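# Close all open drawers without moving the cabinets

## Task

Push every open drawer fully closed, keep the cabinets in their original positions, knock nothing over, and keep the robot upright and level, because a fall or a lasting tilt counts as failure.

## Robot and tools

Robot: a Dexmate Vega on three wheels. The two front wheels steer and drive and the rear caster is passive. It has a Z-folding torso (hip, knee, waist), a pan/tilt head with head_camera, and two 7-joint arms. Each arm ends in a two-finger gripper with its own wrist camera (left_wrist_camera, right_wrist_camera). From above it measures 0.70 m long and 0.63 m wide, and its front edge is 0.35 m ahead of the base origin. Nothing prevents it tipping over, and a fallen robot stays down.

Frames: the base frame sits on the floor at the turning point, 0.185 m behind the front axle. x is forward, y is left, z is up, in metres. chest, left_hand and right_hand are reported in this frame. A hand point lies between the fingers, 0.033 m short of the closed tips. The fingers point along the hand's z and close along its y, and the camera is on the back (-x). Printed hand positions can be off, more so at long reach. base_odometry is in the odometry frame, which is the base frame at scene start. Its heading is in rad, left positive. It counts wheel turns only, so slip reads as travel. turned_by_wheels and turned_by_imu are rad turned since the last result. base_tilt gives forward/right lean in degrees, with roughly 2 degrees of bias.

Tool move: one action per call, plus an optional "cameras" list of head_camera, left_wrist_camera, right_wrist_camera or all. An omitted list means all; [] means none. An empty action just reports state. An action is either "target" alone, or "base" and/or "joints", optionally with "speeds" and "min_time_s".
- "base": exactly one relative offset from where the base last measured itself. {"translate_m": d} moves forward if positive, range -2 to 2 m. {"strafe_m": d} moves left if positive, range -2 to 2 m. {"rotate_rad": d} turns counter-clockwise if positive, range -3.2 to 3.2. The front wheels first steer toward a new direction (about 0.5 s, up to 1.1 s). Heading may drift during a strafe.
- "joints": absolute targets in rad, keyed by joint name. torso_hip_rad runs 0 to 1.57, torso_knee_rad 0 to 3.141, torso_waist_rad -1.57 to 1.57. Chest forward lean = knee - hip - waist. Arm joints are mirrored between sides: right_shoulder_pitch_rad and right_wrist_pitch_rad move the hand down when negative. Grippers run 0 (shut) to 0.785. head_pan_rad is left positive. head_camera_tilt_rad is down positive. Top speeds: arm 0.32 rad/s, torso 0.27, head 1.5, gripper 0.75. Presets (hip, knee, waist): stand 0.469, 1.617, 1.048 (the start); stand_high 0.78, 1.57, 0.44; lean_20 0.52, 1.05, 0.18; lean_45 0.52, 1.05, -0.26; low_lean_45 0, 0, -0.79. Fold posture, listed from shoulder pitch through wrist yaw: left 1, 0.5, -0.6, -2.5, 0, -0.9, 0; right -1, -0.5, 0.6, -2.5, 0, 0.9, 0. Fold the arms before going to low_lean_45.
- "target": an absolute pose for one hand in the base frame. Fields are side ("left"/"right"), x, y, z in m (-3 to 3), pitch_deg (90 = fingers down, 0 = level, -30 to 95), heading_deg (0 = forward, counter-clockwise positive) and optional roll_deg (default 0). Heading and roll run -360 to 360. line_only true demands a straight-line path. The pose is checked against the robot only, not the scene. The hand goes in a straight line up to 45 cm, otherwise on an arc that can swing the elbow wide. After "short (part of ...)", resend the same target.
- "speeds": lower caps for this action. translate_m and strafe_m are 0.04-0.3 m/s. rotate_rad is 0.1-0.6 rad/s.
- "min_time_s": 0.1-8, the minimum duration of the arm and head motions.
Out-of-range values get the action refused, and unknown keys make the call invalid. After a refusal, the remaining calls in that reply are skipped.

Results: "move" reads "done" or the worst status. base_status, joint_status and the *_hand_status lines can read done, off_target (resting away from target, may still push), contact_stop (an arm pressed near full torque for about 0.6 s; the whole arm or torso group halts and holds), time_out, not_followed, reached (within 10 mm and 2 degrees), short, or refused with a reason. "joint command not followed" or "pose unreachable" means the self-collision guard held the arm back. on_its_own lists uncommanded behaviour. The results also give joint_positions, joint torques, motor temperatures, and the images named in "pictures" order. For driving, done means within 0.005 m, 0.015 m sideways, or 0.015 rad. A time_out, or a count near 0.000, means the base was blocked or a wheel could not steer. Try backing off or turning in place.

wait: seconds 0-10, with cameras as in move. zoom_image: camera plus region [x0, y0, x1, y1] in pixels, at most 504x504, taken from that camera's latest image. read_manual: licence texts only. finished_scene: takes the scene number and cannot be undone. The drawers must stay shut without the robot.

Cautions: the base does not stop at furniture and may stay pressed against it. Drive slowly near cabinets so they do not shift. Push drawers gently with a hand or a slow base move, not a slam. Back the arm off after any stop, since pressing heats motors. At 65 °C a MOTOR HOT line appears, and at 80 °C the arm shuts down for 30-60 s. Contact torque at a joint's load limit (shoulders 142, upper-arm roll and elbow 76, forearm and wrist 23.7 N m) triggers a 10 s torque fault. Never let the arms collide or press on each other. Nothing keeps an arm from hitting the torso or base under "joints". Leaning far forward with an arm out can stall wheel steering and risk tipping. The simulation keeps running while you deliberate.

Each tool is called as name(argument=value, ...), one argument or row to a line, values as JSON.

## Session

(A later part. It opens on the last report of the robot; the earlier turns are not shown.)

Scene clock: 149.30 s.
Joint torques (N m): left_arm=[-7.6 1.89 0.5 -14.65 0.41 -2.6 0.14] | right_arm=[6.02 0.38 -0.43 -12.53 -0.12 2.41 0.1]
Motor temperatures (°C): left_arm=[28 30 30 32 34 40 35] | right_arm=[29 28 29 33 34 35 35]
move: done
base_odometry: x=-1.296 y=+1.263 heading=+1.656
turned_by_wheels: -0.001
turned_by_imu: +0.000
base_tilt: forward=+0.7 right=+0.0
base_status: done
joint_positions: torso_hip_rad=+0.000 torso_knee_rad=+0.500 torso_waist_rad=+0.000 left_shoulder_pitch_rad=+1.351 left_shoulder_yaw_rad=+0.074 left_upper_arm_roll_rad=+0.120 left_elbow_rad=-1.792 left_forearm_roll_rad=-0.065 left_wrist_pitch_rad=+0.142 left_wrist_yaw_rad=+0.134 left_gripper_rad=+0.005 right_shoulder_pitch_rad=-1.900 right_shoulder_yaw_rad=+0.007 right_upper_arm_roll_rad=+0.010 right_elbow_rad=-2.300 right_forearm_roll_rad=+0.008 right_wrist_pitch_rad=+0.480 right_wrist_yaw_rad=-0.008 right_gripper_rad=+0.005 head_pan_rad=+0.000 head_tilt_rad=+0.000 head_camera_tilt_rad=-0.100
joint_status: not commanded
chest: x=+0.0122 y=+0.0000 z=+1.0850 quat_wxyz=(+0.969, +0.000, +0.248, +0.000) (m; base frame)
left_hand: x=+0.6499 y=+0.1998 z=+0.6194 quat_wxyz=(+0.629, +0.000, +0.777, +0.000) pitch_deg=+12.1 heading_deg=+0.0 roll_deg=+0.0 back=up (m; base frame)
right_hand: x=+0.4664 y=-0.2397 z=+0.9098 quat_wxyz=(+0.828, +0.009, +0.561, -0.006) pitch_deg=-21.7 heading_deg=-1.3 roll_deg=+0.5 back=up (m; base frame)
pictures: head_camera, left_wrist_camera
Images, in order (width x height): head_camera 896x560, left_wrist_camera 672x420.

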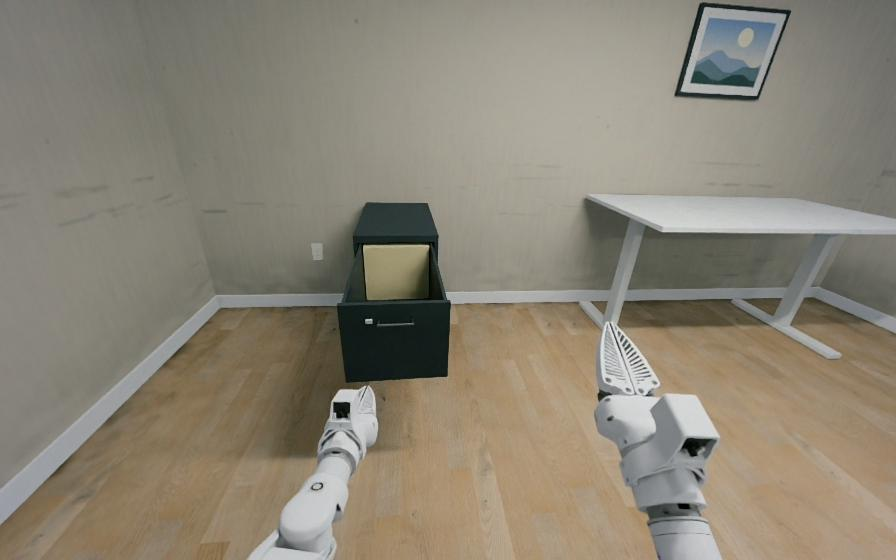

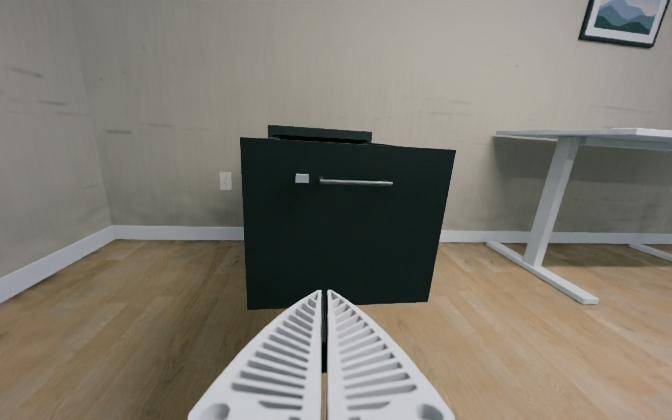

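move(
  base={"strafe_m":-0.04},
  cameras=[],
)

move(
  base={"translate_m":0.25},
  cameras=[],
)

move(
  base={"translate_m":0.3},
  speeds={"translate_m":0.1},
  cameras=["head_camera","left_wrist_camera"],
)

Scene clock: 157.30 s.
Joint torques (N m): left_arm=[-6.42 0.38 0.33 -13.73 -0.23 -3.46 0.34] | right_arm=[6.39 1.9 -0.66 -12.55 -0.08 2.04 0.37]
Motor temperatures (°C): left_arm=[28 30 30 32 34 40 35] | right_arm=[29 28 29 33 34 35 35]
move: done
base_odometry: x=-1.257 y=+1.267 heading=+1.656
turned_by_wheels: +0.000
turned_by_imu: -0.002
base_tilt: forward=+0.6 right=+0.0
base_status: done
joint_positions: torso_hip_rad=+0.000 torso_knee_rad=+0.500 torso_waist_rad=+0.000 left_shoulder_pitch_rad=+1.351 left_shoulder_yaw_rad=+0.074 left_upper_arm_roll_rad=+0.120 left_elbow_rad=-1.792 left_forearm_roll_rad=-0.065 left_wrist_pitch_rad=+0.142 left_wrist_yaw_rad=+0.134 left_gripper_rad=+0.005 right_shoulder_pitch_rad=-1.900 right_shoulder_yaw_rad=+0.007 right_upper_arm_roll_rad=+0.010 right_elbow_rad=-2.300 right_forearm_roll_rad=+0.008 right_wrist_pitch_rad=+0.480 right_wrist_yaw_rad=-0.008 right_gripper_rad=+0.005 head_pan_rad=+0.000 head_tilt_rad=+0.000 head_camera_tilt_rad=-0.100
joint_status: not commanded
chest: x=+0.0122 y=+0.0000 z=+1.0850 quat_wxyz=(+0.969, +0.000, +0.248, +0.000) (m; base frame)
left_hand: x=+0.6499 y=+0.1998 z=+0.6194 quat_wxyz=(+0.629, +0.000, +0.777, +0.000) pitch_deg=+12.1 heading_deg=+0.0 roll_deg=+0.0 back=up (m; base frame)
right_hand: x=+0.4664 y=-0.2397 z=+0.9098 quat_wxyz=(+0.828, +0.009, +0.561, -0.006) pitch_deg=-21.7 heading_deg=-1.3 roll_deg=+0.5 back=up (m; base frame)
pictures: none
No camera images: "cameras" was empty.

Scene clock: 160.23 s.
Joint torques (N m): left_arm=[-5.94 -0.42 1.91 -15.5 -0.01 -2.95 -0.04] | right_arm=[5.14 0.61 -0.72 -12.84 -0.1 2.3 0.05]
Motor temperatures (°C): left_arm=[28 30 30 32 34 40 35] | right_arm=[29 28 29 33 34 36 35]
move: done
base_odometry: x=-1.279 y=+1.516 heading=+1.657
turned_by_wheels: +0.001
turned_by_imu: +0.001
base_tilt: forward=+0.7 right=-0.1
base_status: done
joint_positions: torso_hip_rad=+0.000 torso_knee_rad=+0.500 torso_waist_rad=+0.000 left_shoulder_pitch_rad=+1.351 left_shoulder_yaw_rad=+0.074 left_upper_arm_roll_rad=+0.120 left_elbow_rad=-1.792 left_forearm_roll_rad=-0.065 left_wrist_pitch_rad=+0.142 left_wrist_yaw_rad=+0.134 left_gripper_rad=+0.005 right_shoulder_pitch_rad=-1.900 right_shoulder_yaw_rad=+0.007 right_upper_arm_roll_rad=+0.010 right_elbow_rad=-2.300 right_forearm_roll_rad=+0.008 right_wrist_pitch_rad=+0.480 right_wrist_yaw_rad=-0.008 right_gripper_rad=+0.005 head_pan_rad=+0.000 head_tilt_rad=+0.000 head_camera_tilt_rad=-0.100
joint_status: not commanded
chest: x=+0.0123 y=+0.0000 z=+1.0850 quat_wxyz=(+0.969, +0.000, +0.248, +0.000) (m; base frame)
left_hand: x=+0.6498 y=+0.1998 z=+0.6193 quat_wxyz=(+0.629, +0.000, +0.778, +0.000) pitch_deg=+12.1 heading_deg=+0.0 roll_deg=+0.0 back=up (m; base frame)
right_hand: x=+0.4664 y=-0.2397 z=+0.9098 quat_wxyz=(+0.828, +0.009, +0.561, -0.006) pitch_deg=-21.7 heading_deg=-1.3 roll_deg=+0.5 back=up (m; base frame)
pictures: none
No camera images: "cameras" was empty.

Scene clock: 164.10 s.
Joint torques (N m): left_arm=[-11.37 1.89 0.89 -16.04 -0.12 -3.25 -0.51] | right_arm=[6.52 -0.38 -0.53 -13.25 -0.05 2.06 0.11]
Motor temperatures (°C): left_arm=[28 30 30 32 34 40 35] | right_arm=[29 28 29 33 34 36 35]
move: done
base_odometry: x=-1.305 y=+1.815 heading=+1.657
turned_by_wheels: +0.000
turned_by_imu: +0.001
base_tilt: forward=+0.7 right=-0.1
base_status: done
joint_positions: torso_hip_rad=+0.000 torso_knee_rad=+0.500 torso_waist_rad=+0.000 left_shoulder_pitch_rad=+1.351 left_shoulder_yaw_rad=+0.074 left_upper_arm_roll_rad=+0.120 left_elbow_rad=-1.792 left_forearm_roll_rad=-0.065 left_wrist_pitch_rad=+0.142 left_wrist_yaw_rad=+0.134 left_gripper_rad=+0.005 right_shoulder_pitch_rad=-1.900 right_shoulder_yaw_rad=+0.007 right_upper_arm_roll_rad=+0.010 right_elbow_rad=-2.300 right_forearm_roll_rad=+0.008 right_wrist_pitch_rad=+0.480 right_wrist_yaw_rad=-0.008 right_gripper_rad=+0.005 head_pan_rad=+0.000 head_tilt_rad=+0.000 head_camera_tilt_rad=-0.100
joint_status: not commanded
chest: x=+0.0122 y=+0.0000 z=+1.0850 quat_wxyz=(+0.969, +0.000, +0.248, +0.000) (m; base frame)
left_hand: x=+0.6498 y=+0.1999 z=+0.6192 quat_wxyz=(+0.629, +0.000, +0.778, +0.000) pitch_deg=+12.1 heading_deg=+0.0 roll_deg=+0.0 back=up (m; base frame)
right_hand: x=+0.4664 y=-0.2397 z=+0.9098 quat_wxyz=(+0.828, +0.009, +0.561, -0.006) pitch_deg=-21.7 heading_deg=-1.3 roll_deg=+0.5 back=up (m; base frame)
pictures: head_camera, left_wrist_camera
Images, in order (width x height): head_camera 896x560, left_wrist_camera 672x420.

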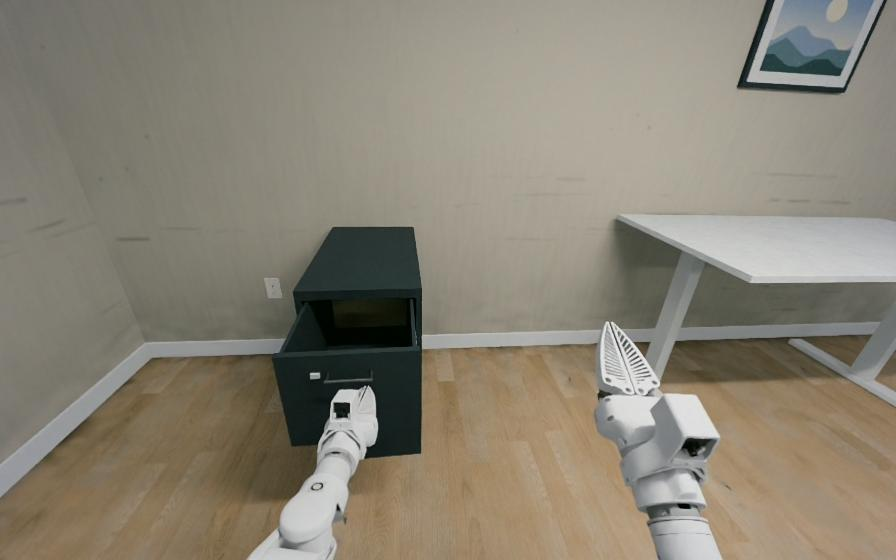

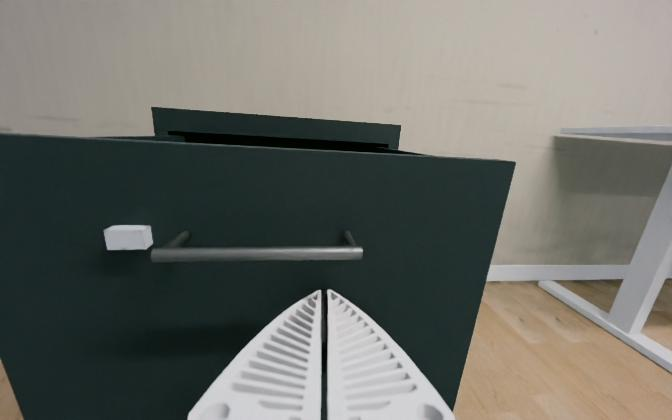

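move(
  base={"translate_m":0.18},
  speeds={"translate_m":0.1},
  cameras=["head_camera","left_wrist_camera"],
)

Scene clock: 172.60 s.
Joint torques (N m): left_arm=[-11.9 1.66 -0.22 -16.29 0.34 -2.48 -0.14] | right_arm=[6.01 -0.73 -0.95 -12.11 -0.09 1.93 0.15]
Motor temperatures (°C): left_arm=[28 30 30 32 34 40 35] | right_arm=[29 28 29 33 34 36 35]
move: done
base_odometry: x=-1.322 y=+1.994 heading=+1.658
turned_by_wheels: +0.000
turned_by_imu: +0.001
base_tilt: forward=+0.7 right=-0.1
base_status: done
joint_positions: torso_hip_rad=+0.000 torso_knee_rad=+0.500 torso_waist_rad=+0.000 left_shoulder_pitch_rad=+1.351 left_shoulder_yaw_rad=+0.074 left_upper_arm_roll_rad=+0.120 left_elbow_rad=-1.792 left_forearm_roll_rad=-0.065 left_wrist_pitch_rad=+0.142 left_wrist_yaw_rad=+0.134 left_gripper_rad=+0.005 right_shoulder_pitch_rad=-1.900 right_shoulder_yaw_rad=+0.007 right_upper_arm_roll_rad=+0.010 right_elbow_rad=-2.300 right_forearm_roll_rad=+0.008 right_wrist_pitch_rad=+0.480 right_wrist_yaw_rad=-0.008 right_gripper_rad=+0.005 head_pan_rad=+0.000 head_tilt_rad=+0.000 head_camera_tilt_rad=-0.100
joint_status: not commanded
chest: x=+0.0122 y=+0.0000 z=+1.0850 quat_wxyz=(+0.969, +0.000, +0.247, +0.000) (m; base frame)
left_hand: x=+0.6497 y=+0.1999 z=+0.6192 quat_wxyz=(+0.629, +0.000, +0.778, +0.000) pitch_deg=+12.1 heading_deg=+0.0 roll_deg=+0.0 back=up (m; base frame)
right_hand: x=+0.4664 y=-0.2397 z=+0.9098 quat_wxyz=(+0.828, +0.009, +0.561, -0.006) pitch_deg=-21.7 heading_deg=-1.3 roll_deg=+0.5 back=up (m; base frame)
pictures: head_camera, left_wrist_camera
Images, in order (width x height): head_camera 896x560, left_wrist_camera 672x420.

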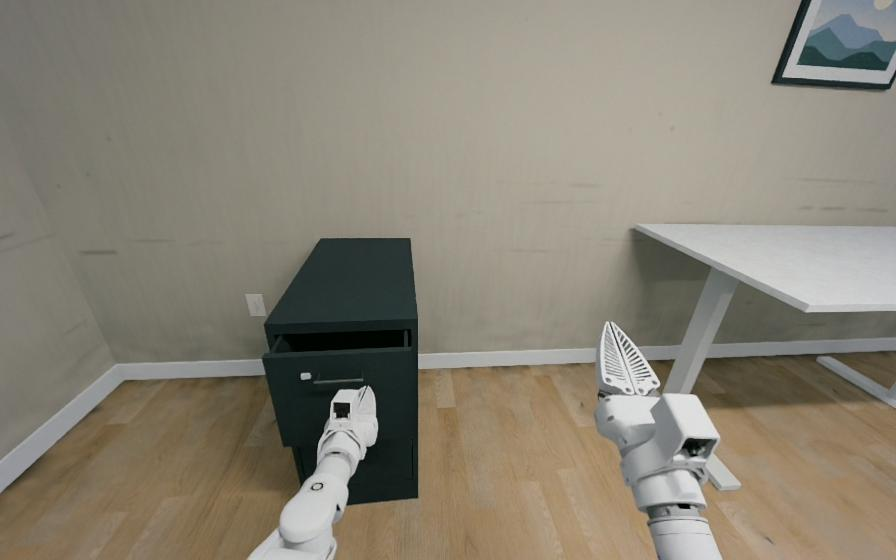

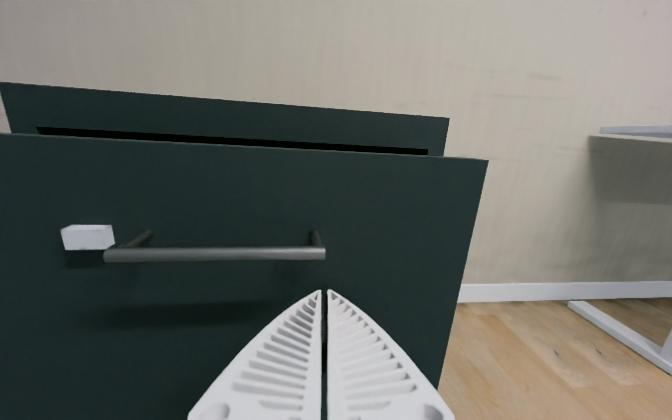

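move(
  base={"translate_m":-0.04},
  cameras=[],
)

move(
  base={"strafe_m":0.09},
  cameras=[],
)

move(
  base={"translate_m":0.1},
  speeds={"translate_m":0.07},
  cameras=["head_camera","left_wrist_camera"],
)

Scene clock: 179.97 s.
Joint torques (N m): left_arm=[-11.15 1.26 3.55 -14.96 0.57 -2.64 -0.66] | right_arm=[6.69 0.88 -0.63 -12.75 -0.13 2.42 0.11]
Motor temperatures (°C): left_arm=[28 30 30 32 34 40 35] | right_arm=[29 28 29 33 34 36 35]
move: done
base_odometry: x=-1.318 y=+1.954 heading=+1.658
turned_by_wheels: +0.000
turned_by_imu: +0.001
base_tilt: forward=+0.7 right=-0.1
base_status: done
joint_positions: torso_hip_rad=+0.000 torso_knee_rad=+0.500 torso_waist_rad=+0.000 left_shoulder_pitch_rad=+1.351 left_shoulder_yaw_rad=+0.074 left_upper_arm_roll_rad=+0.120 left_elbow_rad=-1.792 left_forearm_roll_rad=-0.065 left_wrist_pitch_rad=+0.142 left_wrist_yaw_rad=+0.134 left_gripper_rad=+0.005 right_shoulder_pitch_rad=-1.900 right_shoulder_yaw_rad=+0.007 right_upper_arm_roll_rad=+0.010 right_elbow_rad=-2.300 right_forearm_roll_rad=+0.008 right_wrist_pitch_rad=+0.480 right_wrist_yaw_rad=-0.008 right_gripper_rad=+0.005 head_pan_rad=+0.000 head_tilt_rad=+0.000 head_camera_tilt_rad=-0.100
joint_status: not commanded
chest: x=+0.0122 y=+0.0000 z=+1.0850 quat_wxyz=(+0.969, +0.000, +0.247, +0.000) (m; base frame)
left_hand: x=+0.6497 y=+0.1999 z=+0.6193 quat_wxyz=(+0.629, +0.000, +0.778, +0.000) pitch_deg=+12.1 heading_deg=+0.0 roll_deg=+0.0 back=up (m; base frame)
right_hand: x=+0.4664 y=-0.2397 z=+0.9099 quat_wxyz=(+0.828, +0.009, +0.561, -0.006) pitch_deg=-21.7 heading_deg=-1.3 roll_deg=+0.5 back=up (m; base frame)
pictures: none
No camera images: "cameras" was empty.

Scene clock: 182.47 s.
Joint torques (N m): left_arm=[-6.87 -0.44 0.71 -15.61 0.14 -2.81 -0.01] | right_arm=[5.88 0.7 -0.31 -11.63 -0.19 1.95 0.13]
Motor temperatures (°C): left_arm=[28 30 30 32 34 39 35] | right_arm=[29 28 29 33 34 36 35]
move: done
base_odometry: x=-1.407 y=+1.946 heading=+1.659
turned_by_wheels: +0.001
turned_by_imu: +0.001
base_tilt: forward=+0.7 right=-0.1
base_status: done
joint_positions: torso_hip_rad=+0.000 torso_knee_rad=+0.500 torso_waist_rad=+0.000 left_shoulder_pitch_rad=+1.351 left_shoulder_yaw_rad=+0.074 left_upper_arm_roll_rad=+0.120 left_elbow_rad=-1.792 left_forearm_roll_rad=-0.065 left_wrist_pitch_rad=+0.142 left_wrist_yaw_rad=+0.134 left_gripper_rad=+0.005 right_shoulder_pitch_rad=-1.900 right_shoulder_yaw_rad=+0.007 right_upper_arm_roll_rad=+0.010 right_elbow_rad=-2.300 right_forearm_roll_rad=+0.008 right_wrist_pitch_rad=+0.480 right_wrist_yaw_rad=-0.008 right_gripper_rad=+0.005 head_pan_rad=+0.000 head_tilt_rad=+0.000 head_camera_tilt_rad=-0.100
joint_status: not commanded
chest: x=+0.0122 y=+0.0000 z=+1.0850 quat_wxyz=(+0.969, +0.000, +0.247, +0.000) (m; base frame)
left_hand: x=+0.6497 y=+0.1999 z=+0.6193 quat_wxyz=(+0.629, +0.000, +0.778, +0.000) pitch_deg=+12.1 heading_deg=+0.0 roll_deg=+0.0 back=up (m; base frame)
right_hand: x=+0.4664 y=-0.2397 z=+0.9099 quat_wxyz=(+0.828, +0.009, +0.561, -0.006) pitch_deg=-21.7 heading_deg=-1.3 roll_deg=+0.5 back=up (m; base frame)
pictures: none
No camera images: "cameras" was empty.

Scene clock: 185.30 s.
Joint torques (N m): left_arm=[-9.28 0.56 0.63 -15.82 0.1 -2.93 -0.41] | right_arm=[5.68 1.03 -0.46 -13.12 -0.1 2.72 0.11]
Motor temperatures (°C): left_arm=[28 30 30 32 34 39 35] | right_arm=[29 28 29 33 34 36 35]
move: done
base_odometry: x=-1.417 y=+2.046 heading=+1.659
turned_by_wheels: +0.000
turned_by_imu: +0.002
base_tilt: forward=+0.7 right=-0.1
base_status: done
joint_positions: torso_hip_rad=+0.000 torso_knee_rad=+0.500 torso_waist_rad=+0.000 left_shoulder_pitch_rad=+1.351 left_shoulder_yaw_rad=+0.074 left_upper_arm_roll_rad=+0.120 left_elbow_rad=-1.792 left_forearm_roll_rad=-0.065 left_wrist_pitch_rad=+0.142 left_wrist_yaw_rad=+0.134 left_gripper_rad=+0.005 right_shoulder_pitch_rad=-1.900 right_shoulder_yaw_rad=+0.007 right_upper_arm_roll_rad=+0.010 right_elbow_rad=-2.300 right_forearm_roll_rad=+0.008 right_wrist_pitch_rad=+0.480 right_wrist_yaw_rad=-0.008 right_gripper_rad=+0.005 head_pan_rad=+0.000 head_tilt_rad=+0.000 head_camera_tilt_rad=-0.100
joint_status: not commanded
chest: x=+0.0122 y=+0.0000 z=+1.0850 quat_wxyz=(+0.969, +0.000, +0.247, +0.000) (m; base frame)
left_hand: x=+0.6497 y=+0.1998 z=+0.6192 quat_wxyz=(+0.629, +0.000, +0.778, +0.000) pitch_deg=+12.1 heading_deg=+0.0 roll_deg=+0.0 back=up (m; base frame)
right_hand: x=+0.4664 y=-0.2397 z=+0.9099 quat_wxyz=(+0.828, +0.009, +0.561, -0.006) pitch_deg=-21.7 heading_deg=-1.3 roll_deg=+0.5 back=up (m; base frame)
pictures: head_camera, left_wrist_camera
Images, in order (width x height): head_camera 896x560, left_wrist_camera 672x420.

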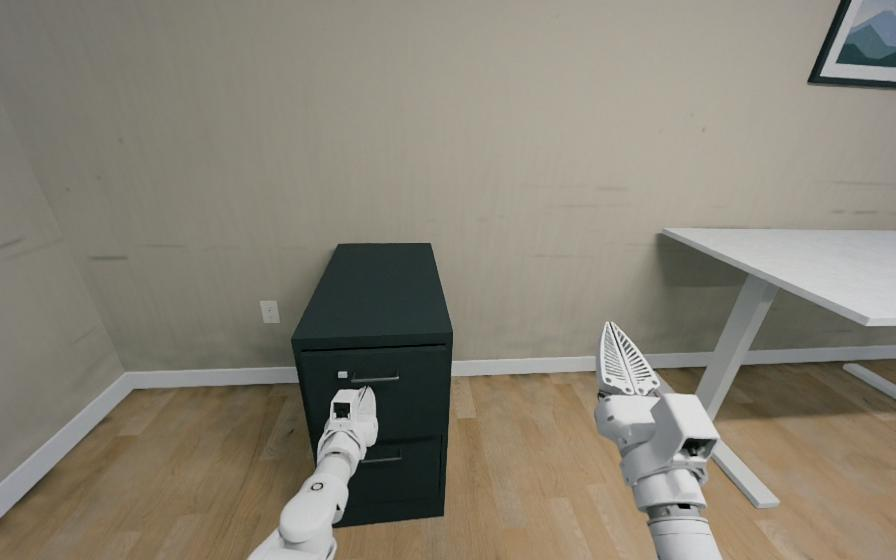

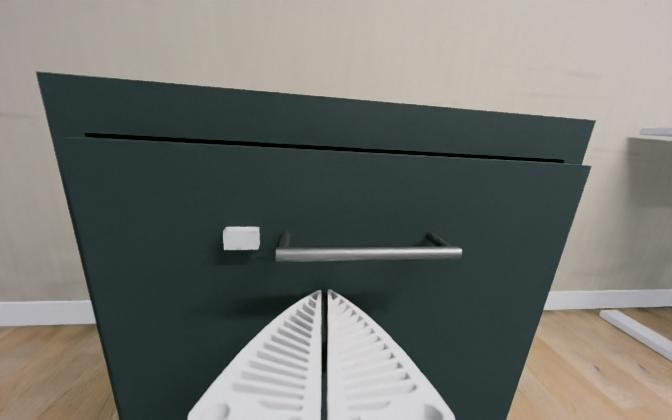

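Nearly: ~2 cm.

move(
  base={"translate_m":0.03},
  speeds={"translate_m":0.05},
  cameras=["head_camera","left_wrist_camera"],
)

Scene clock: 189.57 s.
Joint torques (N m): left_arm=[-20.52 -0.5 -0.42 -20.01 0.58 -5.46 0.01] | right_arm=[6.27 0.37 -0.36 -13.16 -0.1 2.5 0.11]
Motor temperatures (°C): left_arm=[28 30 30 32 34 39 35] | right_arm=[29 28 29 33 34 36 35]
move: done
base_odometry: x=-1.419 y=+2.075 heading=+1.659
turned_by_wheels: +0.000
turned_by_imu: +0.001
base_tilt: forward=+0.7 right=-0.1
base_status: done
joint_positions: torso_hip_rad=+0.000 torso_knee_rad=+0.500 torso_waist_rad=+0.000 left_shoulder_pitch_rad=+1.352 left_shoulder_yaw_rad=+0.074 left_upper_arm_roll_rad=+0.120 left_elbow_rad=-1.792 left_forearm_roll_rad=-0.065 left_wrist_pitch_rad=+0.143 left_wrist_yaw_rad=+0.134 left_gripper_rad=+0.005 right_shoulder_pitch_rad=-1.900 right_shoulder_yaw_rad=+0.007 right_upper_arm_roll_rad=+0.010 right_elbow_rad=-2.300 right_forearm_roll_rad=+0.008 right_wrist_pitch_rad=+0.480 right_wrist_yaw_rad=-0.008 right_gripper_rad=+0.005 head_pan_rad=+0.000 head_tilt_rad=+0.000 head_camera_tilt_rad=-0.100
joint_status: not commanded
chest: x=+0.0121 y=+0.0000 z=+1.0850 quat_wxyz=(+0.969, +0.000, +0.247, +0.000) (m; base frame)
left_hand: x=+0.6493 y=+0.1998 z=+0.6186 quat_wxyz=(+0.628, +0.000, +0.778, +0.000) pitch_deg=+12.1 heading_deg=+0.0 roll_deg=+0.0 back=up (m; base frame)
right_hand: x=+0.4663 y=-0.2397 z=+0.9099 quat_wxyz=(+0.828, +0.009, +0.561, -0.006) pitch_deg=-21.8 heading_deg=-1.3 roll_deg=+0.5 back=up (m; base frame)
pictures: head_camera, left_wrist_camera
Images, in order (width x height): head_camera 896x560, left_wrist_camera 672x420.

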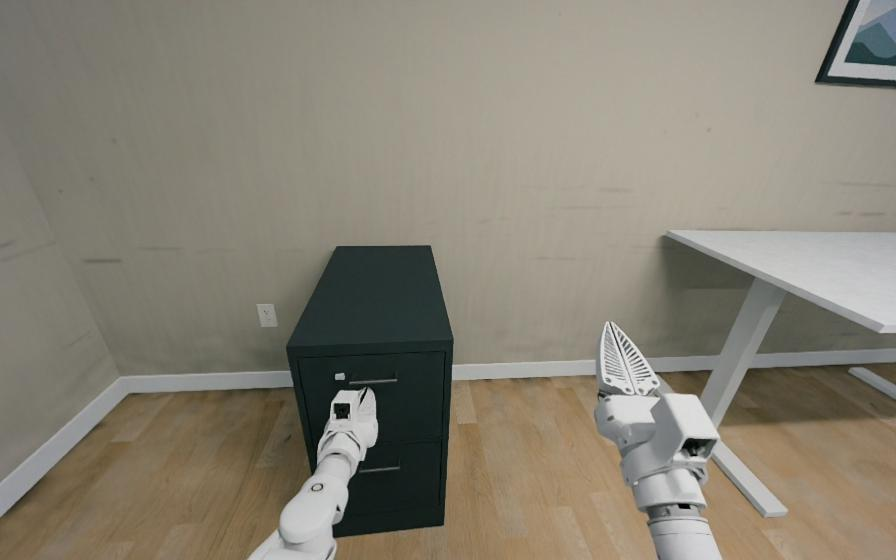

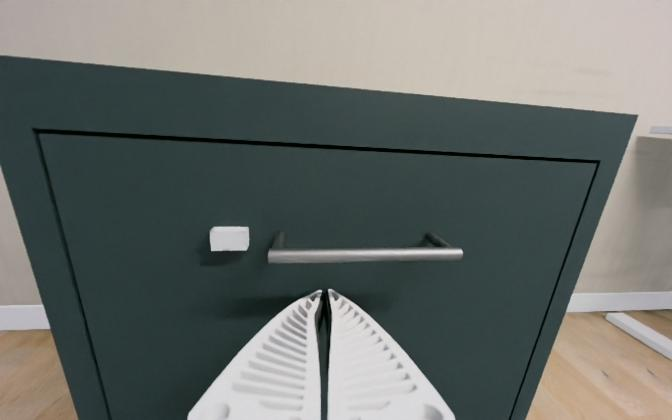

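move(
  base={"translate_m":-0.6},
  joints={"head_pan_rad":1.9},
  cameras=["head_camera"],
)

Scene clock: 196.87 s.
Joint torques (N m): left_arm=[-7.97 1.11 0.61 -14.98 0.27 -2.68 -0.12] | right_arm=[6.48 0.3 -0.8 -12.5 -0.13 1.94 0.13]
Motor temperatures (°C): left_arm=[28 30 30 32 34 40 35] | right_arm=[29 28 29 33 34 36 35]
move: done
base_odometry: x=-1.364 y=+1.478 heading=+1.658
turned_by_wheels: +0.000
turned_by_imu: +0.000
base_tilt: forward=+0.7 right=-0.1
base_status: done
joint_positions: torso_hip_rad=+0.000 torso_knee_rad=+0.500 torso_waist_rad=+0.000 left_shoulder_pitch_rad=+1.351 left_shoulder_yaw_rad=+0.074 left_upper_arm_roll_rad=+0.120 left_elbow_rad=-1.792 left_forearm_roll_rad=-0.065 left_wrist_pitch_rad=+0.142 left_wrist_yaw_rad=+0.134 left_gripper_rad=+0.005 right_shoulder_pitch_rad=-1.900 right_shoulder_yaw_rad=+0.007 right_upper_arm_roll_rad=+0.010 right_elbow_rad=-2.300 right_forearm_roll_rad=+0.008 right_wrist_pitch_rad=+0.480 right_wrist_yaw_rad=-0.008 right_gripper_rad=+0.005 head_pan_rad=+1.900 head_tilt_rad=+0.000 head_camera_tilt_rad=-0.100
joint_status: all done
chest: x=+0.0122 y=+0.0000 z=+1.0850 quat_wxyz=(+0.969, +0.000, +0.247, +0.000) (m; base frame)
left_hand: x=+0.6497 y=+0.1998 z=+0.6193 quat_wxyz=(+0.629, +0.000, +0.778, +0.000) pitch_deg=+12.1 heading_deg=+0.0 roll_deg=+0.0 back=up (m; base frame)
right_hand: x=+0.4664 y=-0.2397 z=+0.9099 quat_wxyz=(+0.828, +0.009, +0.561, -0.006) pitch_deg=-21.7 heading_deg=-1.3 roll_deg=+0.5 back=up (m; base frame)
pictures: head_camera
Images, in order (width x height): head_camera 896x560.

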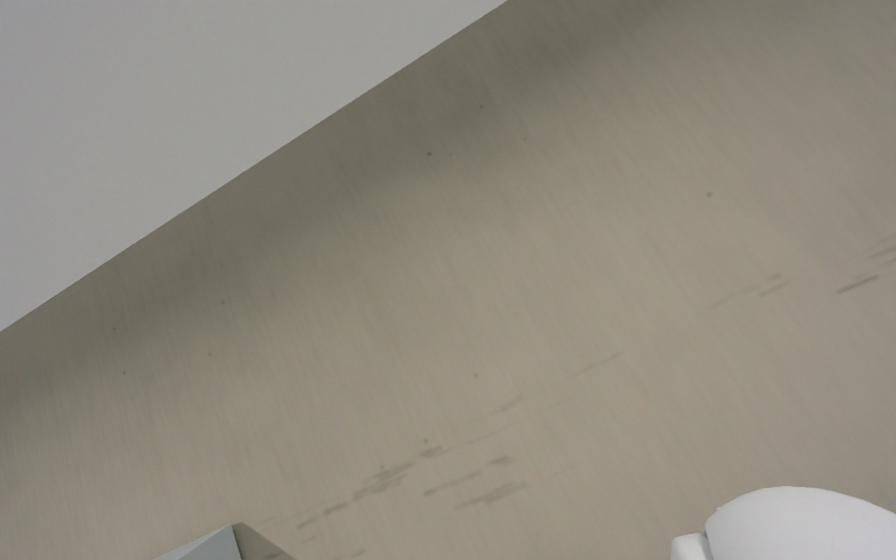

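move(
  base={"strafe_m":-0.85},
  joints={"head_pan_rad":0},
  cameras=["head_camera"],
)

move(
  base={"rotate_rad":1.56},
  cameras=["head_camera"],
)

Scene clock: 210.37 s.
Joint torques (N m): left_arm=[-9.58 -0.52 -1.88 -15.74 0.47 -3.03 0.23] | right_arm=[5.76 1.48 -0.38 -12.84 -0.07 2.1 0.14]
Motor temperatures (°C): left_arm=[28 30 30 32 34 40 35] | right_arm=[29 28 29 33 34 36 35]
move: done
base_odometry: x=-0.518 y=+1.554 heading=+1.657
turned_by_wheels: -0.001
turned_by_imu: +0.004
base_tilt: forward=+0.7 right=-0.1
base_status: done
joint_positions: torso_hip_rad=+0.000 torso_knee_rad=+0.500 torso_waist_rad=+0.000 left_shoulder_pitch_rad=+1.351 left_shoulder_yaw_rad=+0.074 left_upper_arm_roll_rad=+0.120 left_elbow_rad=-1.792 left_forearm_roll_rad=-0.065 left_wrist_pitch_rad=+0.142 left_wrist_yaw_rad=+0.134 left_gripper_rad=+0.005 right_shoulder_pitch_rad=-1.900 right_shoulder_yaw_rad=+0.007 right_upper_arm_roll_rad=+0.010 right_elbow_rad=-2.300 right_forearm_roll_rad=+0.008 right_wrist_pitch_rad=+0.480 right_wrist_yaw_rad=-0.008 right_gripper_rad=+0.005 head_pan_rad=+0.000 head_tilt_rad=+0.000 head_camera_tilt_rad=-0.100
joint_status: all done
chest: x=+0.0122 y=+0.0000 z=+1.0850 quat_wxyz=(+0.969, +0.000, +0.247, +0.000) (m; base frame)
left_hand: x=+0.6497 y=+0.1998 z=+0.6193 quat_wxyz=(+0.629, +0.000, +0.778, +0.000) pitch_deg=+12.1 heading_deg=+0.0 roll_deg=+0.0 back=up (m; base frame)
right_hand: x=+0.4664 y=-0.2397 z=+0.9099 quat_wxyz=(+0.828, +0.009, +0.561, -0.006) pitch_deg=-21.7 heading_deg=-1.3 roll_deg=+0.5 back=up (m; base frame)
pictures: head_camera
Images, in order (width x height): head_camera 896x560.

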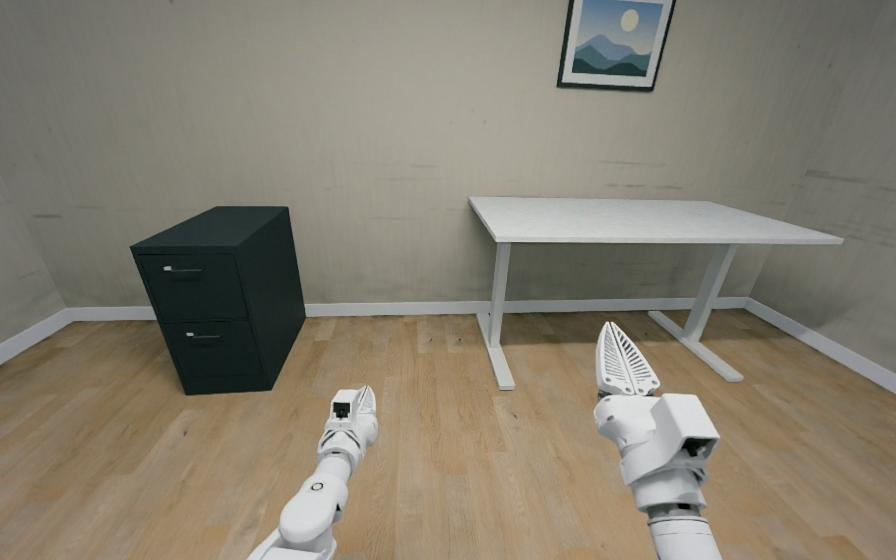

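Scene clock: 214.60 s.
Joint torques (N m): left_arm=[-9.05 1.31 -0.89 -15.65 0.66 -3.63 -0.15] | right_arm=[7.24 -0.69 -0.53 -13.43 -0.12 2.36 0.21]
Motor temperatures (°C): left_arm=[28 30 30 32 34 39 35] | right_arm=[29 28 29 33 34 36 35]
move: done
base_odometry: x=-0.517 y=+1.555 heading=-3.064
turned_by_wheels: +1.562
turned_by_imu: +1.533
base_tilt: forward=+0.6 right=+0.0
base_status: done
joint_positions: torso_hip_rad=+0.000 torso_knee_rad=+0.500 torso_waist_rad=+0.000 left_shoulder_pitch_rad=+1.351 left_shoulder_yaw_rad=+0.074 left_upper_arm_roll_rad=+0.120 left_elbow_rad=-1.792 left_forearm_roll_rad=-0.065 left_wrist_pitch_rad=+0.142 left_wrist_yaw_rad=+0.134 left_gripper_rad=+0.005 right_shoulder_pitch_rad=-1.900 right_shoulder_yaw_rad=+0.007 right_upper_arm_roll_rad=+0.010 right_elbow_rad=-2.300 right_forearm_roll_rad=+0.008 right_wrist_pitch_rad=+0.480 right_wrist_yaw_rad=-0.008 right_gripper_rad=+0.005 head_pan_rad=+0.000 head_tilt_rad=+0.000 head_camera_tilt_rad=-0.100
joint_status: not commanded
chest: x=+0.0122 y=+0.0000 z=+1.0850 quat_wxyz=(+0.969, +0.000, +0.247, +0.000) (m; base frame)
left_hand: x=+0.6497 y=+0.1998 z=+0.6193 quat_wxyz=(+0.629, +0.000, +0.778, +0.000) pitch_deg=+12.1 heading_deg=+0.0 roll_deg=+0.0 back=up (m; base frame)
right_hand: x=+0.4664 y=-0.2397 z=+0.9099 quat_wxyz=(+0.828, +0.009, +0.561, -0.006) pitch_deg=-21.7 heading_deg=-1.3 roll_deg=+0.5 back=up (m; base frame)
pictures: head_camera
Images, in order (width x height): head_camera 896x560.

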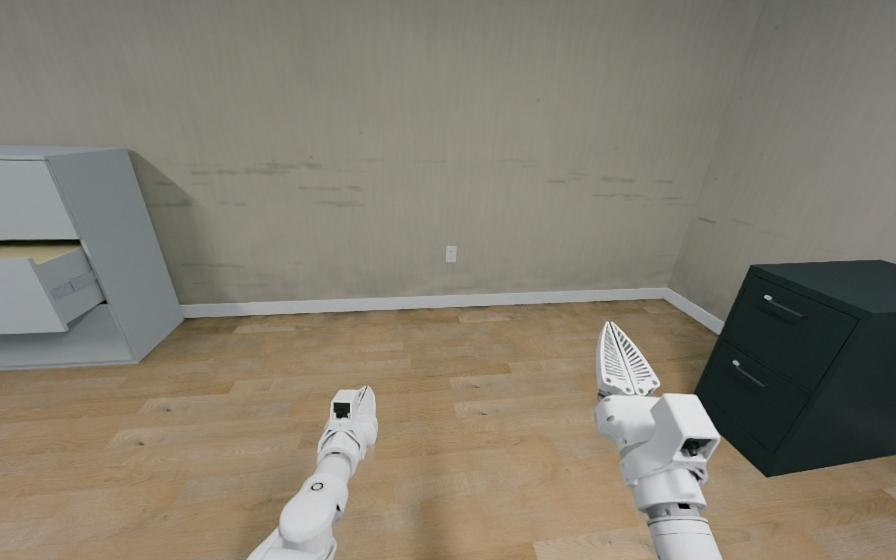

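move(
  base={"rotate_rad":0.06},
  cameras=[],
)

move(
  base={"strafe_m":1.9},
  cameras=["head_camera"],
)

move(
  target={"side":"left","x":0.65,"y":0.2,"z":0.54,"pitch_deg":15,"heading_deg":0},
  cameras=["head_camera","left_wrist_camera"],
)

Scene clock: 230.83 s.
Joint torques (N m): left_arm=[-11.16 -1.02 0.64 -17.09 0.18 -3.22 -0.13] | right_arm=[6.22 0.89 -0.38 -12.84 -0.14 2.23 0.21]
Motor temperatures (°C): left_arm=[28 30 30 32 34 39 35] | right_arm=[29 28 29 33 34 36 35]
move: done
base_odometry: x=-0.517 y=+1.555 heading=-3.004
turned_by_wheels: +0.060
turned_by_imu: +0.059
base_tilt: forward=+0.7 right=-0.1
base_status: done
joint_positions: torso_hip_rad=+0.000 torso_knee_rad=+0.500 torso_waist_rad=+0.000 left_shoulder_pitch_rad=+1.351 left_shoulder_yaw_rad=+0.074 left_upper_arm_roll_rad=+0.120 left_elbow_rad=-1.792 left_forearm_roll_rad=-0.065 left_wrist_pitch_rad=+0.142 left_wrist_yaw_rad=+0.134 left_gripper_rad=+0.005 right_shoulder_pitch_rad=-1.900 right_shoulder_yaw_rad=+0.007 right_upper_arm_roll_rad=+0.010 right_elbow_rad=-2.300 right_forearm_roll_rad=+0.008 right_wrist_pitch_rad=+0.480 right_wrist_yaw_rad=-0.008 right_gripper_rad=+0.005 head_pan_rad=+0.000 head_tilt_rad=+0.000 head_camera_tilt_rad=-0.100
joint_status: not commanded
chest: x=+0.0122 y=+0.0000 z=+1.0850 quat_wxyz=(+0.969, +0.000, +0.247, +0.000) (m; base frame)
left_hand: x=+0.6497 y=+0.1998 z=+0.6193 quat_wxyz=(+0.629, +0.000, +0.778, +0.000) pitch_deg=+12.1 heading_deg=+0.0 roll_deg=+0.0 back=up (m; base frame)
right_hand: x=+0.4664 y=-0.2397 z=+0.9099 quat_wxyz=(+0.828, +0.009, +0.561, -0.006) pitch_deg=-21.7 heading_deg=-1.3 roll_deg=+0.5 back=up (m; base frame)
pictures: none
No camera images: "cameras" was empty.

Scene clock: 239.13 s.
Joint torques (N m): left_arm=[-12.55 -0.31 0.77 -15.23 -0.03 -3.4 -0.02] | right_arm=[5.51 0.49 -0.35 -13.14 -0.09 1.92 0.13]
Motor temperatures (°C): left_arm=[28 30 30 32 34 39 35] | right_arm=[29 28 29 33 34 36 35]
move: done
base_odometry: x=-0.226 y=-0.318 heading=-2.978
turned_by_wheels: +0.027
turned_by_imu: +0.013
base_tilt: forward=+0.7 right=-0.1
base_status: done
joint_positions: torso_hip_rad=+0.000 torso_knee_rad=+0.500 torso_waist_rad=+0.000 left_shoulder_pitch_rad=+1.351 left_shoulder_yaw_rad=+0.074 left_upper_arm_roll_rad=+0.120 left_elbow_rad=-1.792 left_forearm_roll_rad=-0.065 left_wrist_pitch_rad=+0.142 left_wrist_yaw_rad=+0.134 left_gripper_rad=+0.005 right_shoulder_pitch_rad=-1.900 right_shoulder_yaw_rad=+0.007 right_upper_arm_roll_rad=+0.010 right_elbow_rad=-2.300 right_forearm_roll_rad=+0.008 right_wrist_pitch_rad=+0.480 right_wrist_yaw_rad=-0.008 right_gripper_rad=+0.005 head_pan_rad=+0.000 head_tilt_rad=+0.000 head_camera_tilt_rad=-0.100
joint_status: not commanded
chest: x=+0.0122 y=+0.0000 z=+1.0850 quat_wxyz=(+0.969, +0.000, +0.247, +0.000) (m; base frame)
left_hand: x=+0.6497 y=+0.1998 z=+0.6193 quat_wxyz=(+0.629, +0.000, +0.778, +0.000) pitch_deg=+12.1 heading_deg=+0.0 roll_deg=+0.0 back=up (m; base frame)
right_hand: x=+0.4664 y=-0.2397 z=+0.9099 quat_wxyz=(+0.828, +0.009, +0.561, -0.006) pitch_deg=-21.7 heading_deg=-1.3 roll_deg=+0.5 back=up (m; base frame)
pictures: head_camera
Images, in order (width x height): head_camera 896x560.

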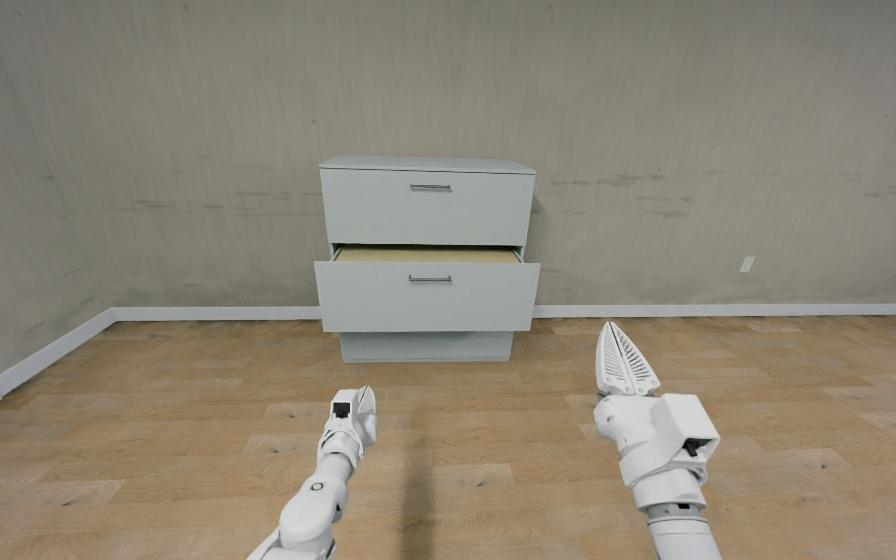

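Scene clock: 241.90 s.
Joint torques (N m): left_arm=[-11.03 -2.17 4.86 -14.29 -0.7 -2.42 -0.24] | right_arm=[6.54 0.14 -0.52 -12.44 -0.04 2.12 0.02]
Motor temperatures (°C): left_arm=[28 30 30 32 34 39 35] | right_arm=[29 28 29 33 34 36 35]
move: done
base_odometry: x=-0.226 y=-0.318 heading=-2.978
turned_by_wheels: +0.000
turned_by_imu: +0.000
base_tilt: forward=+0.6 right=-0.1
base_status: not commanded
joint_positions: torso_hip_rad=+0.000 torso_knee_rad=+0.500 torso_waist_rad=+0.000 left_shoulder_pitch_rad=+1.278 left_shoulder_yaw_rad=+0.060 left_upper_arm_roll_rad=+0.127 left_elbow_rad=-1.499 left_forearm_roll_rad=-0.066 left_wrist_pitch_rad=-0.026 left_wrist_yaw_rad=+0.123 left_gripper_rad=+0.005 right_shoulder_pitch_rad=-1.900 right_shoulder_yaw_rad=+0.007 right_upper_arm_roll_rad=+0.010 right_elbow_rad=-2.300 right_forearm_roll_rad=+0.008 right_wrist_pitch_rad=+0.480 right_wrist_yaw_rad=-0.008 right_gripper_rad=+0.005 head_pan_rad=+0.000 head_tilt_rad=+0.000 head_camera_tilt_rad=-0.100
joint_status: not commanded
chest: x=+0.0122 y=+0.0000 z=+1.0850 quat_wxyz=(+0.969, +0.000, +0.247, +0.000) (m; base frame)
left_hand: x=+0.6499 y=+0.2002 z=+0.5411 quat_wxyz=(+0.609, +0.000, +0.793, +0.000) pitch_deg=+15.0 heading_deg=+0.0 roll_deg=+0.0 back=up (m; base frame)
left_hand_status: reached (straight line, planned for 1.3 s): 1 mm and 0.0 deg off.
right_hand: x=+0.4664 y=-0.2397 z=+0.9099 quat_wxyz=(+0.828, +0.009, +0.561, -0.006) pitch_deg=-21.7 heading_deg=-1.3 roll_deg=+0.5 back=up (m; base frame)
pictures: head_camera, left_wrist_camera
Images, in order (width x height): head_camera 896x560, left_wrist_camera 672x420.

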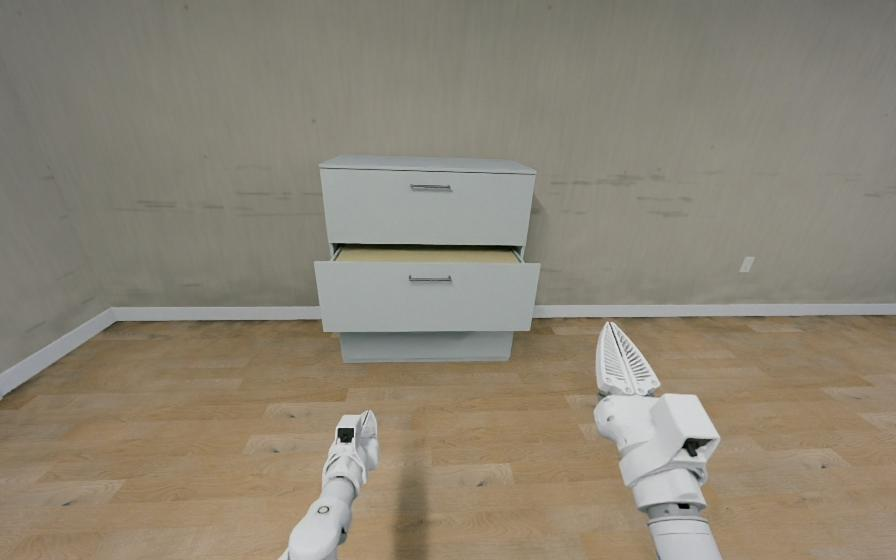

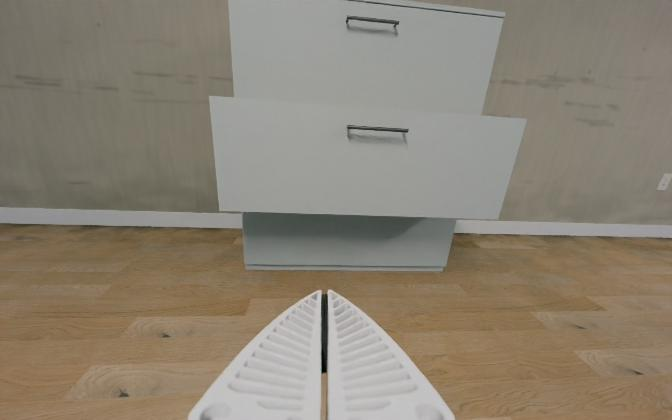

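move(
  base={"strafe_m":-0.13},
  cameras=[],
)

move(
  base={"translate_m":0.38},
  cameras=[],
)

move(
  base={"translate_m":0.3},
  speeds={"translate_m":0.11},
  cameras=["head_camera","left_wrist_camera"],
)

Scene clock: 252.47 s.
Joint torques (N m): left_arm=[-9.41 -1.51 1.47 -13.46 0.54 -2.03 -0.64] | right_arm=[5.98 0.28 -0.66 -12.19 -0.14 2.18 0.26]
Motor temperatures (°C): left_arm=[28 30 30 32 34 39 35] | right_arm=[29 28 29 33 34 36 35]
move: done
base_odometry: x=-0.248 y=-0.190 heading=-2.979
turned_by_wheels: -0.002
turned_by_imu: +0.000
base_tilt: forward=+0.6 right=-0.1
base_status: done
joint_positions: torso_hip_rad=+0.000 torso_knee_rad=+0.500 torso_waist_rad=+0.000 left_shoulder_pitch_rad=+1.277 left_shoulder_yaw_rad=+0.059 left_upper_arm_roll_rad=+0.127 left_elbow_rad=-1.493 left_forearm_roll_rad=-0.066 left_wrist_pitch_rad=-0.029 left_wrist_yaw_rad=+0.122 left_gripper_rad=+0.005 right_shoulder_pitch_rad=-1.900 right_shoulder_yaw_rad=+0.007 right_upper_arm_roll_rad=+0.010 right_elbow_rad=-2.300 right_forearm_roll_rad=+0.008 right_wrist_pitch_rad=+0.480 right_wrist_yaw_rad=-0.008 right_gripper_rad=+0.005 head_pan_rad=+0.000 head_tilt_rad=+0.000 head_camera_tilt_rad=-0.100
joint_status: not commanded
chest: x=+0.0122 y=+0.0000 z=+1.0850 quat_wxyz=(+0.969, +0.000, +0.247, +0.000) (m; base frame)
left_hand: x=+0.6498 y=+0.2001 z=+0.5396 quat_wxyz=(+0.608, +0.000, +0.794, +0.000) pitch_deg=+15.0 heading_deg=+0.0 roll_deg=+0.0 back=up (m; base frame)
right_hand: x=+0.4664 y=-0.2397 z=+0.9099 quat_wxyz=(+0.828, +0.009, +0.561, -0.006) pitch_deg=-21.7 heading_deg=-1.3 roll_deg=+0.5 back=up (m; base frame)
pictures: none
No camera images: "cameras" was empty.

Scene clock: 255.83 s.
Joint torques (N m): left_arm=[-11.97 -3.72 2.77 -12.42 0.27 -3.44 0.19] | right_arm=[5.68 0.34 -0.63 -11.62 -0.11 2.25 0.23]
Motor temperatures (°C): left_arm=[28 30 30 32 34 39 35] | right_arm=[29 28 29 33 34 36 35]
move: done
base_odometry: x=-0.623 y=-0.253 heading=-2.980
turned_by_wheels: +0.000
turned_by_imu: +0.000
base_tilt: forward=+0.7 right=+0.0
base_status: done
joint_positions: torso_hip_rad=+0.000 torso_knee_rad=+0.500 torso_waist_rad=+0.000 left_shoulder_pitch_rad=+1.276 left_shoulder_yaw_rad=+0.059 left_upper_arm_roll_rad=+0.127 left_elbow_rad=-1.493 left_forearm_roll_rad=-0.066 left_wrist_pitch_rad=-0.029 left_wrist_yaw_rad=+0.122 left_gripper_rad=+0.005 right_shoulder_pitch_rad=-1.900 right_shoulder_yaw_rad=+0.007 right_upper_arm_roll_rad=+0.010 right_elbow_rad=-2.300 right_forearm_roll_rad=+0.008 right_wrist_pitch_rad=+0.480 right_wrist_yaw_rad=-0.008 right_gripper_rad=+0.005 head_pan_rad=+0.000 head_tilt_rad=+0.000 head_camera_tilt_rad=-0.100
joint_status: not commanded
chest: x=+0.0122 y=+0.0000 z=+1.0850 quat_wxyz=(+0.969, +0.000, +0.247, +0.000) (m; base frame)
left_hand: x=+0.6498 y=+0.2001 z=+0.5396 quat_wxyz=(+0.608, +0.000, +0.794, +0.000) pitch_deg=+15.0 heading_deg=+0.0 roll_deg=+0.0 back=up (m; base frame)
right_hand: x=+0.4664 y=-0.2397 z=+0.9099 quat_wxyz=(+0.828, +0.009, +0.561, -0.006) pitch_deg=-21.7 heading_deg=-1.3 roll_deg=+0.5 back=up (m; base frame)
pictures: none
No camera images: "cameras" was empty.

Scene clock: 259.40 s.
Joint torques (N m): left_arm=[-10.92 -0.98 1.36 -14.68 0.43 -2.56 -0.2] | right_arm=[6.11 -0.52 -0.45 -13.01 -0.09 2.74 0.21]
Motor temperatures (°C): left_arm=[28 30 30 32 34 39 35] | right_arm=[29 28 29 33 34 36 35]
move: done
base_odometry: x=-0.918 y=-0.302 heading=-2.980
turned_by_wheels: +0.000
turned_by_imu: +0.000
base_tilt: forward=+0.7 right=-0.1
base_status: done
joint_positions: torso_hip_rad=+0.000 torso_knee_rad=+0.500 torso_waist_rad=+0.000 left_shoulder_pitch_rad=+1.277 left_shoulder_yaw_rad=+0.059 left_upper_arm_roll_rad=+0.128 left_elbow_rad=-1.493 left_forearm_roll_rad=-0.066 left_wrist_pitch_rad=-0.029 left_wrist_yaw_rad=+0.122 left_gripper_rad=+0.005 right_shoulder_pitch_rad=-1.900 right_shoulder_yaw_rad=+0.007 right_upper_arm_roll_rad=+0.010 right_elbow_rad=-2.300 right_forearm_roll_rad=+0.008 right_wrist_pitch_rad=+0.480 right_wrist_yaw_rad=-0.008 right_gripper_rad=+0.005 head_pan_rad=+0.000 head_tilt_rad=+0.000 head_camera_tilt_rad=-0.100
joint_status: not commanded
chest: x=+0.0122 y=+0.0000 z=+1.0850 quat_wxyz=(+0.969, +0.000, +0.247, +0.000) (m; base frame)
left_hand: x=+0.6498 y=+0.2000 z=+0.5395 quat_wxyz=(+0.608, +0.000, +0.794, +0.000) pitch_deg=+15.1 heading_deg=+0.0 roll_deg=+0.0 back=up (m; base frame)
right_hand: x=+0.4664 y=-0.2397 z=+0.9099 quat_wxyz=(+0.828, +0.009, +0.561, -0.006) pitch_deg=-21.7 heading_deg=-1.3 roll_deg=+0.5 back=up (m; base frame)
pictures: head_camera, left_wrist_camera
Images, in order (width x height): head_camera 896x560, left_wrist_camera 672x420.

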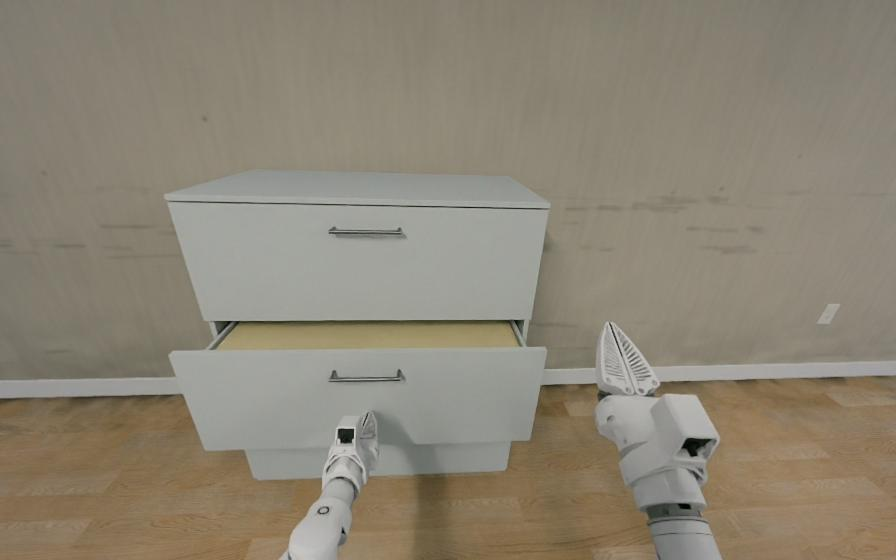

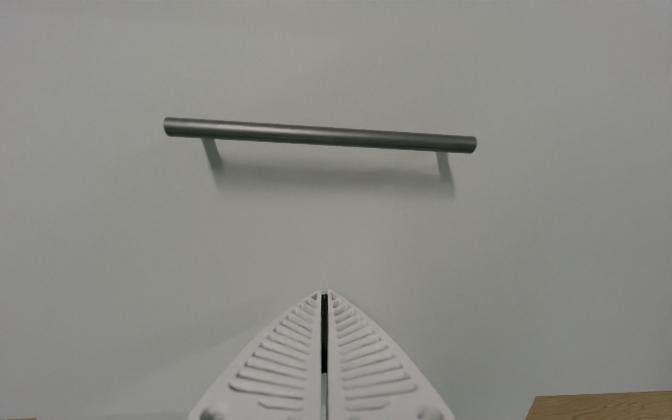

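move(
  base={"translate_m":0.15},
  speeds={"translate_m":0.11},
  cameras=["head_camera"],
)

Scene clock: 264.67 s.
Joint torques (N m): left_arm=[-11.46 -3.82 -3.61 -13.56 -0.31 -2.51 -0.23] | right_arm=[5.69 0.49 -0.69 -12.18 0.01 2.15 0.22]
Motor temperatures (°C): left_arm=[28 30 30 32 34 39 35] | right_arm=[29 28 29 33 34 36 35]
move: done
base_odometry: x=-1.066 y=-0.327 heading=-2.980
turned_by_wheels: +0.000
turned_by_imu: +0.001
base_tilt: forward=+0.7 right=+0.0
base_status: done
joint_positions: torso_hip_rad=+0.000 torso_knee_rad=+0.500 torso_waist_rad=+0.000 left_shoulder_pitch_rad=+1.277 left_shoulder_yaw_rad=+0.059 left_upper_arm_roll_rad=+0.128 left_elbow_rad=-1.493 left_forearm_roll_rad=-0.066 left_wrist_pitch_rad=-0.029 left_wrist_yaw_rad=+0.122 left_gripper_rad=+0.005 right_shoulder_pitch_rad=-1.900 right_shoulder_yaw_rad=+0.007 right_upper_arm_roll_rad=+0.010 right_elbow_rad=-2.300 right_forearm_roll_rad=+0.008 right_wrist_pitch_rad=+0.480 right_wrist_yaw_rad=-0.008 right_gripper_rad=+0.005 head_pan_rad=+0.000 head_tilt_rad=+0.000 head_camera_tilt_rad=-0.100
joint_status: not commanded
chest: x=+0.0122 y=+0.0000 z=+1.0850 quat_wxyz=(+0.969, +0.000, +0.247, +0.000) (m; base frame)
left_hand: x=+0.6498 y=+0.2000 z=+0.5396 quat_wxyz=(+0.608, +0.000, +0.794, +0.000) pitch_deg=+15.1 heading_deg=+0.0 roll_deg=+0.0 back=up (m; base frame)
right_hand: x=+0.4664 y=-0.2397 z=+0.9099 quat_wxyz=(+0.828, +0.009, +0.561, -0.006) pitch_deg=-21.7 heading_deg=-1.3 roll_deg=+0.5 back=up (m; base frame)
pictures: head_camera
Images, in order (width x height): head_camera 896x560.

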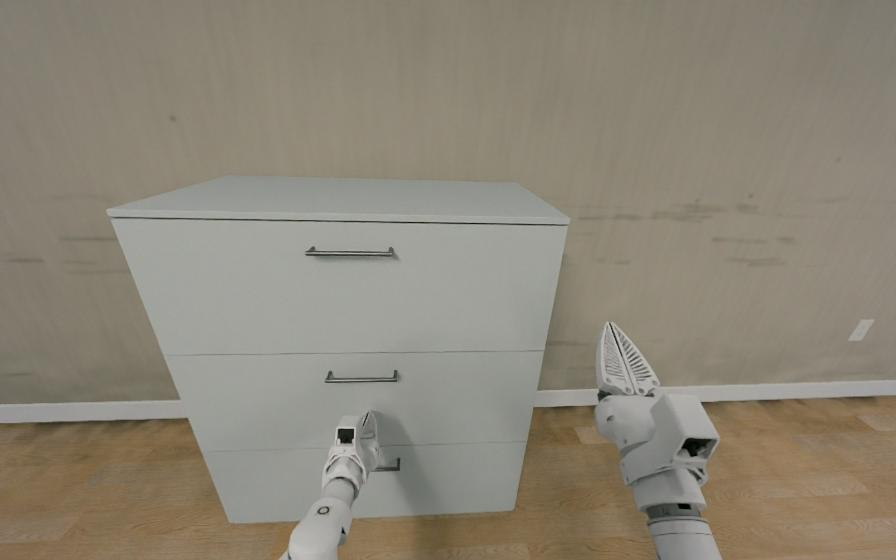

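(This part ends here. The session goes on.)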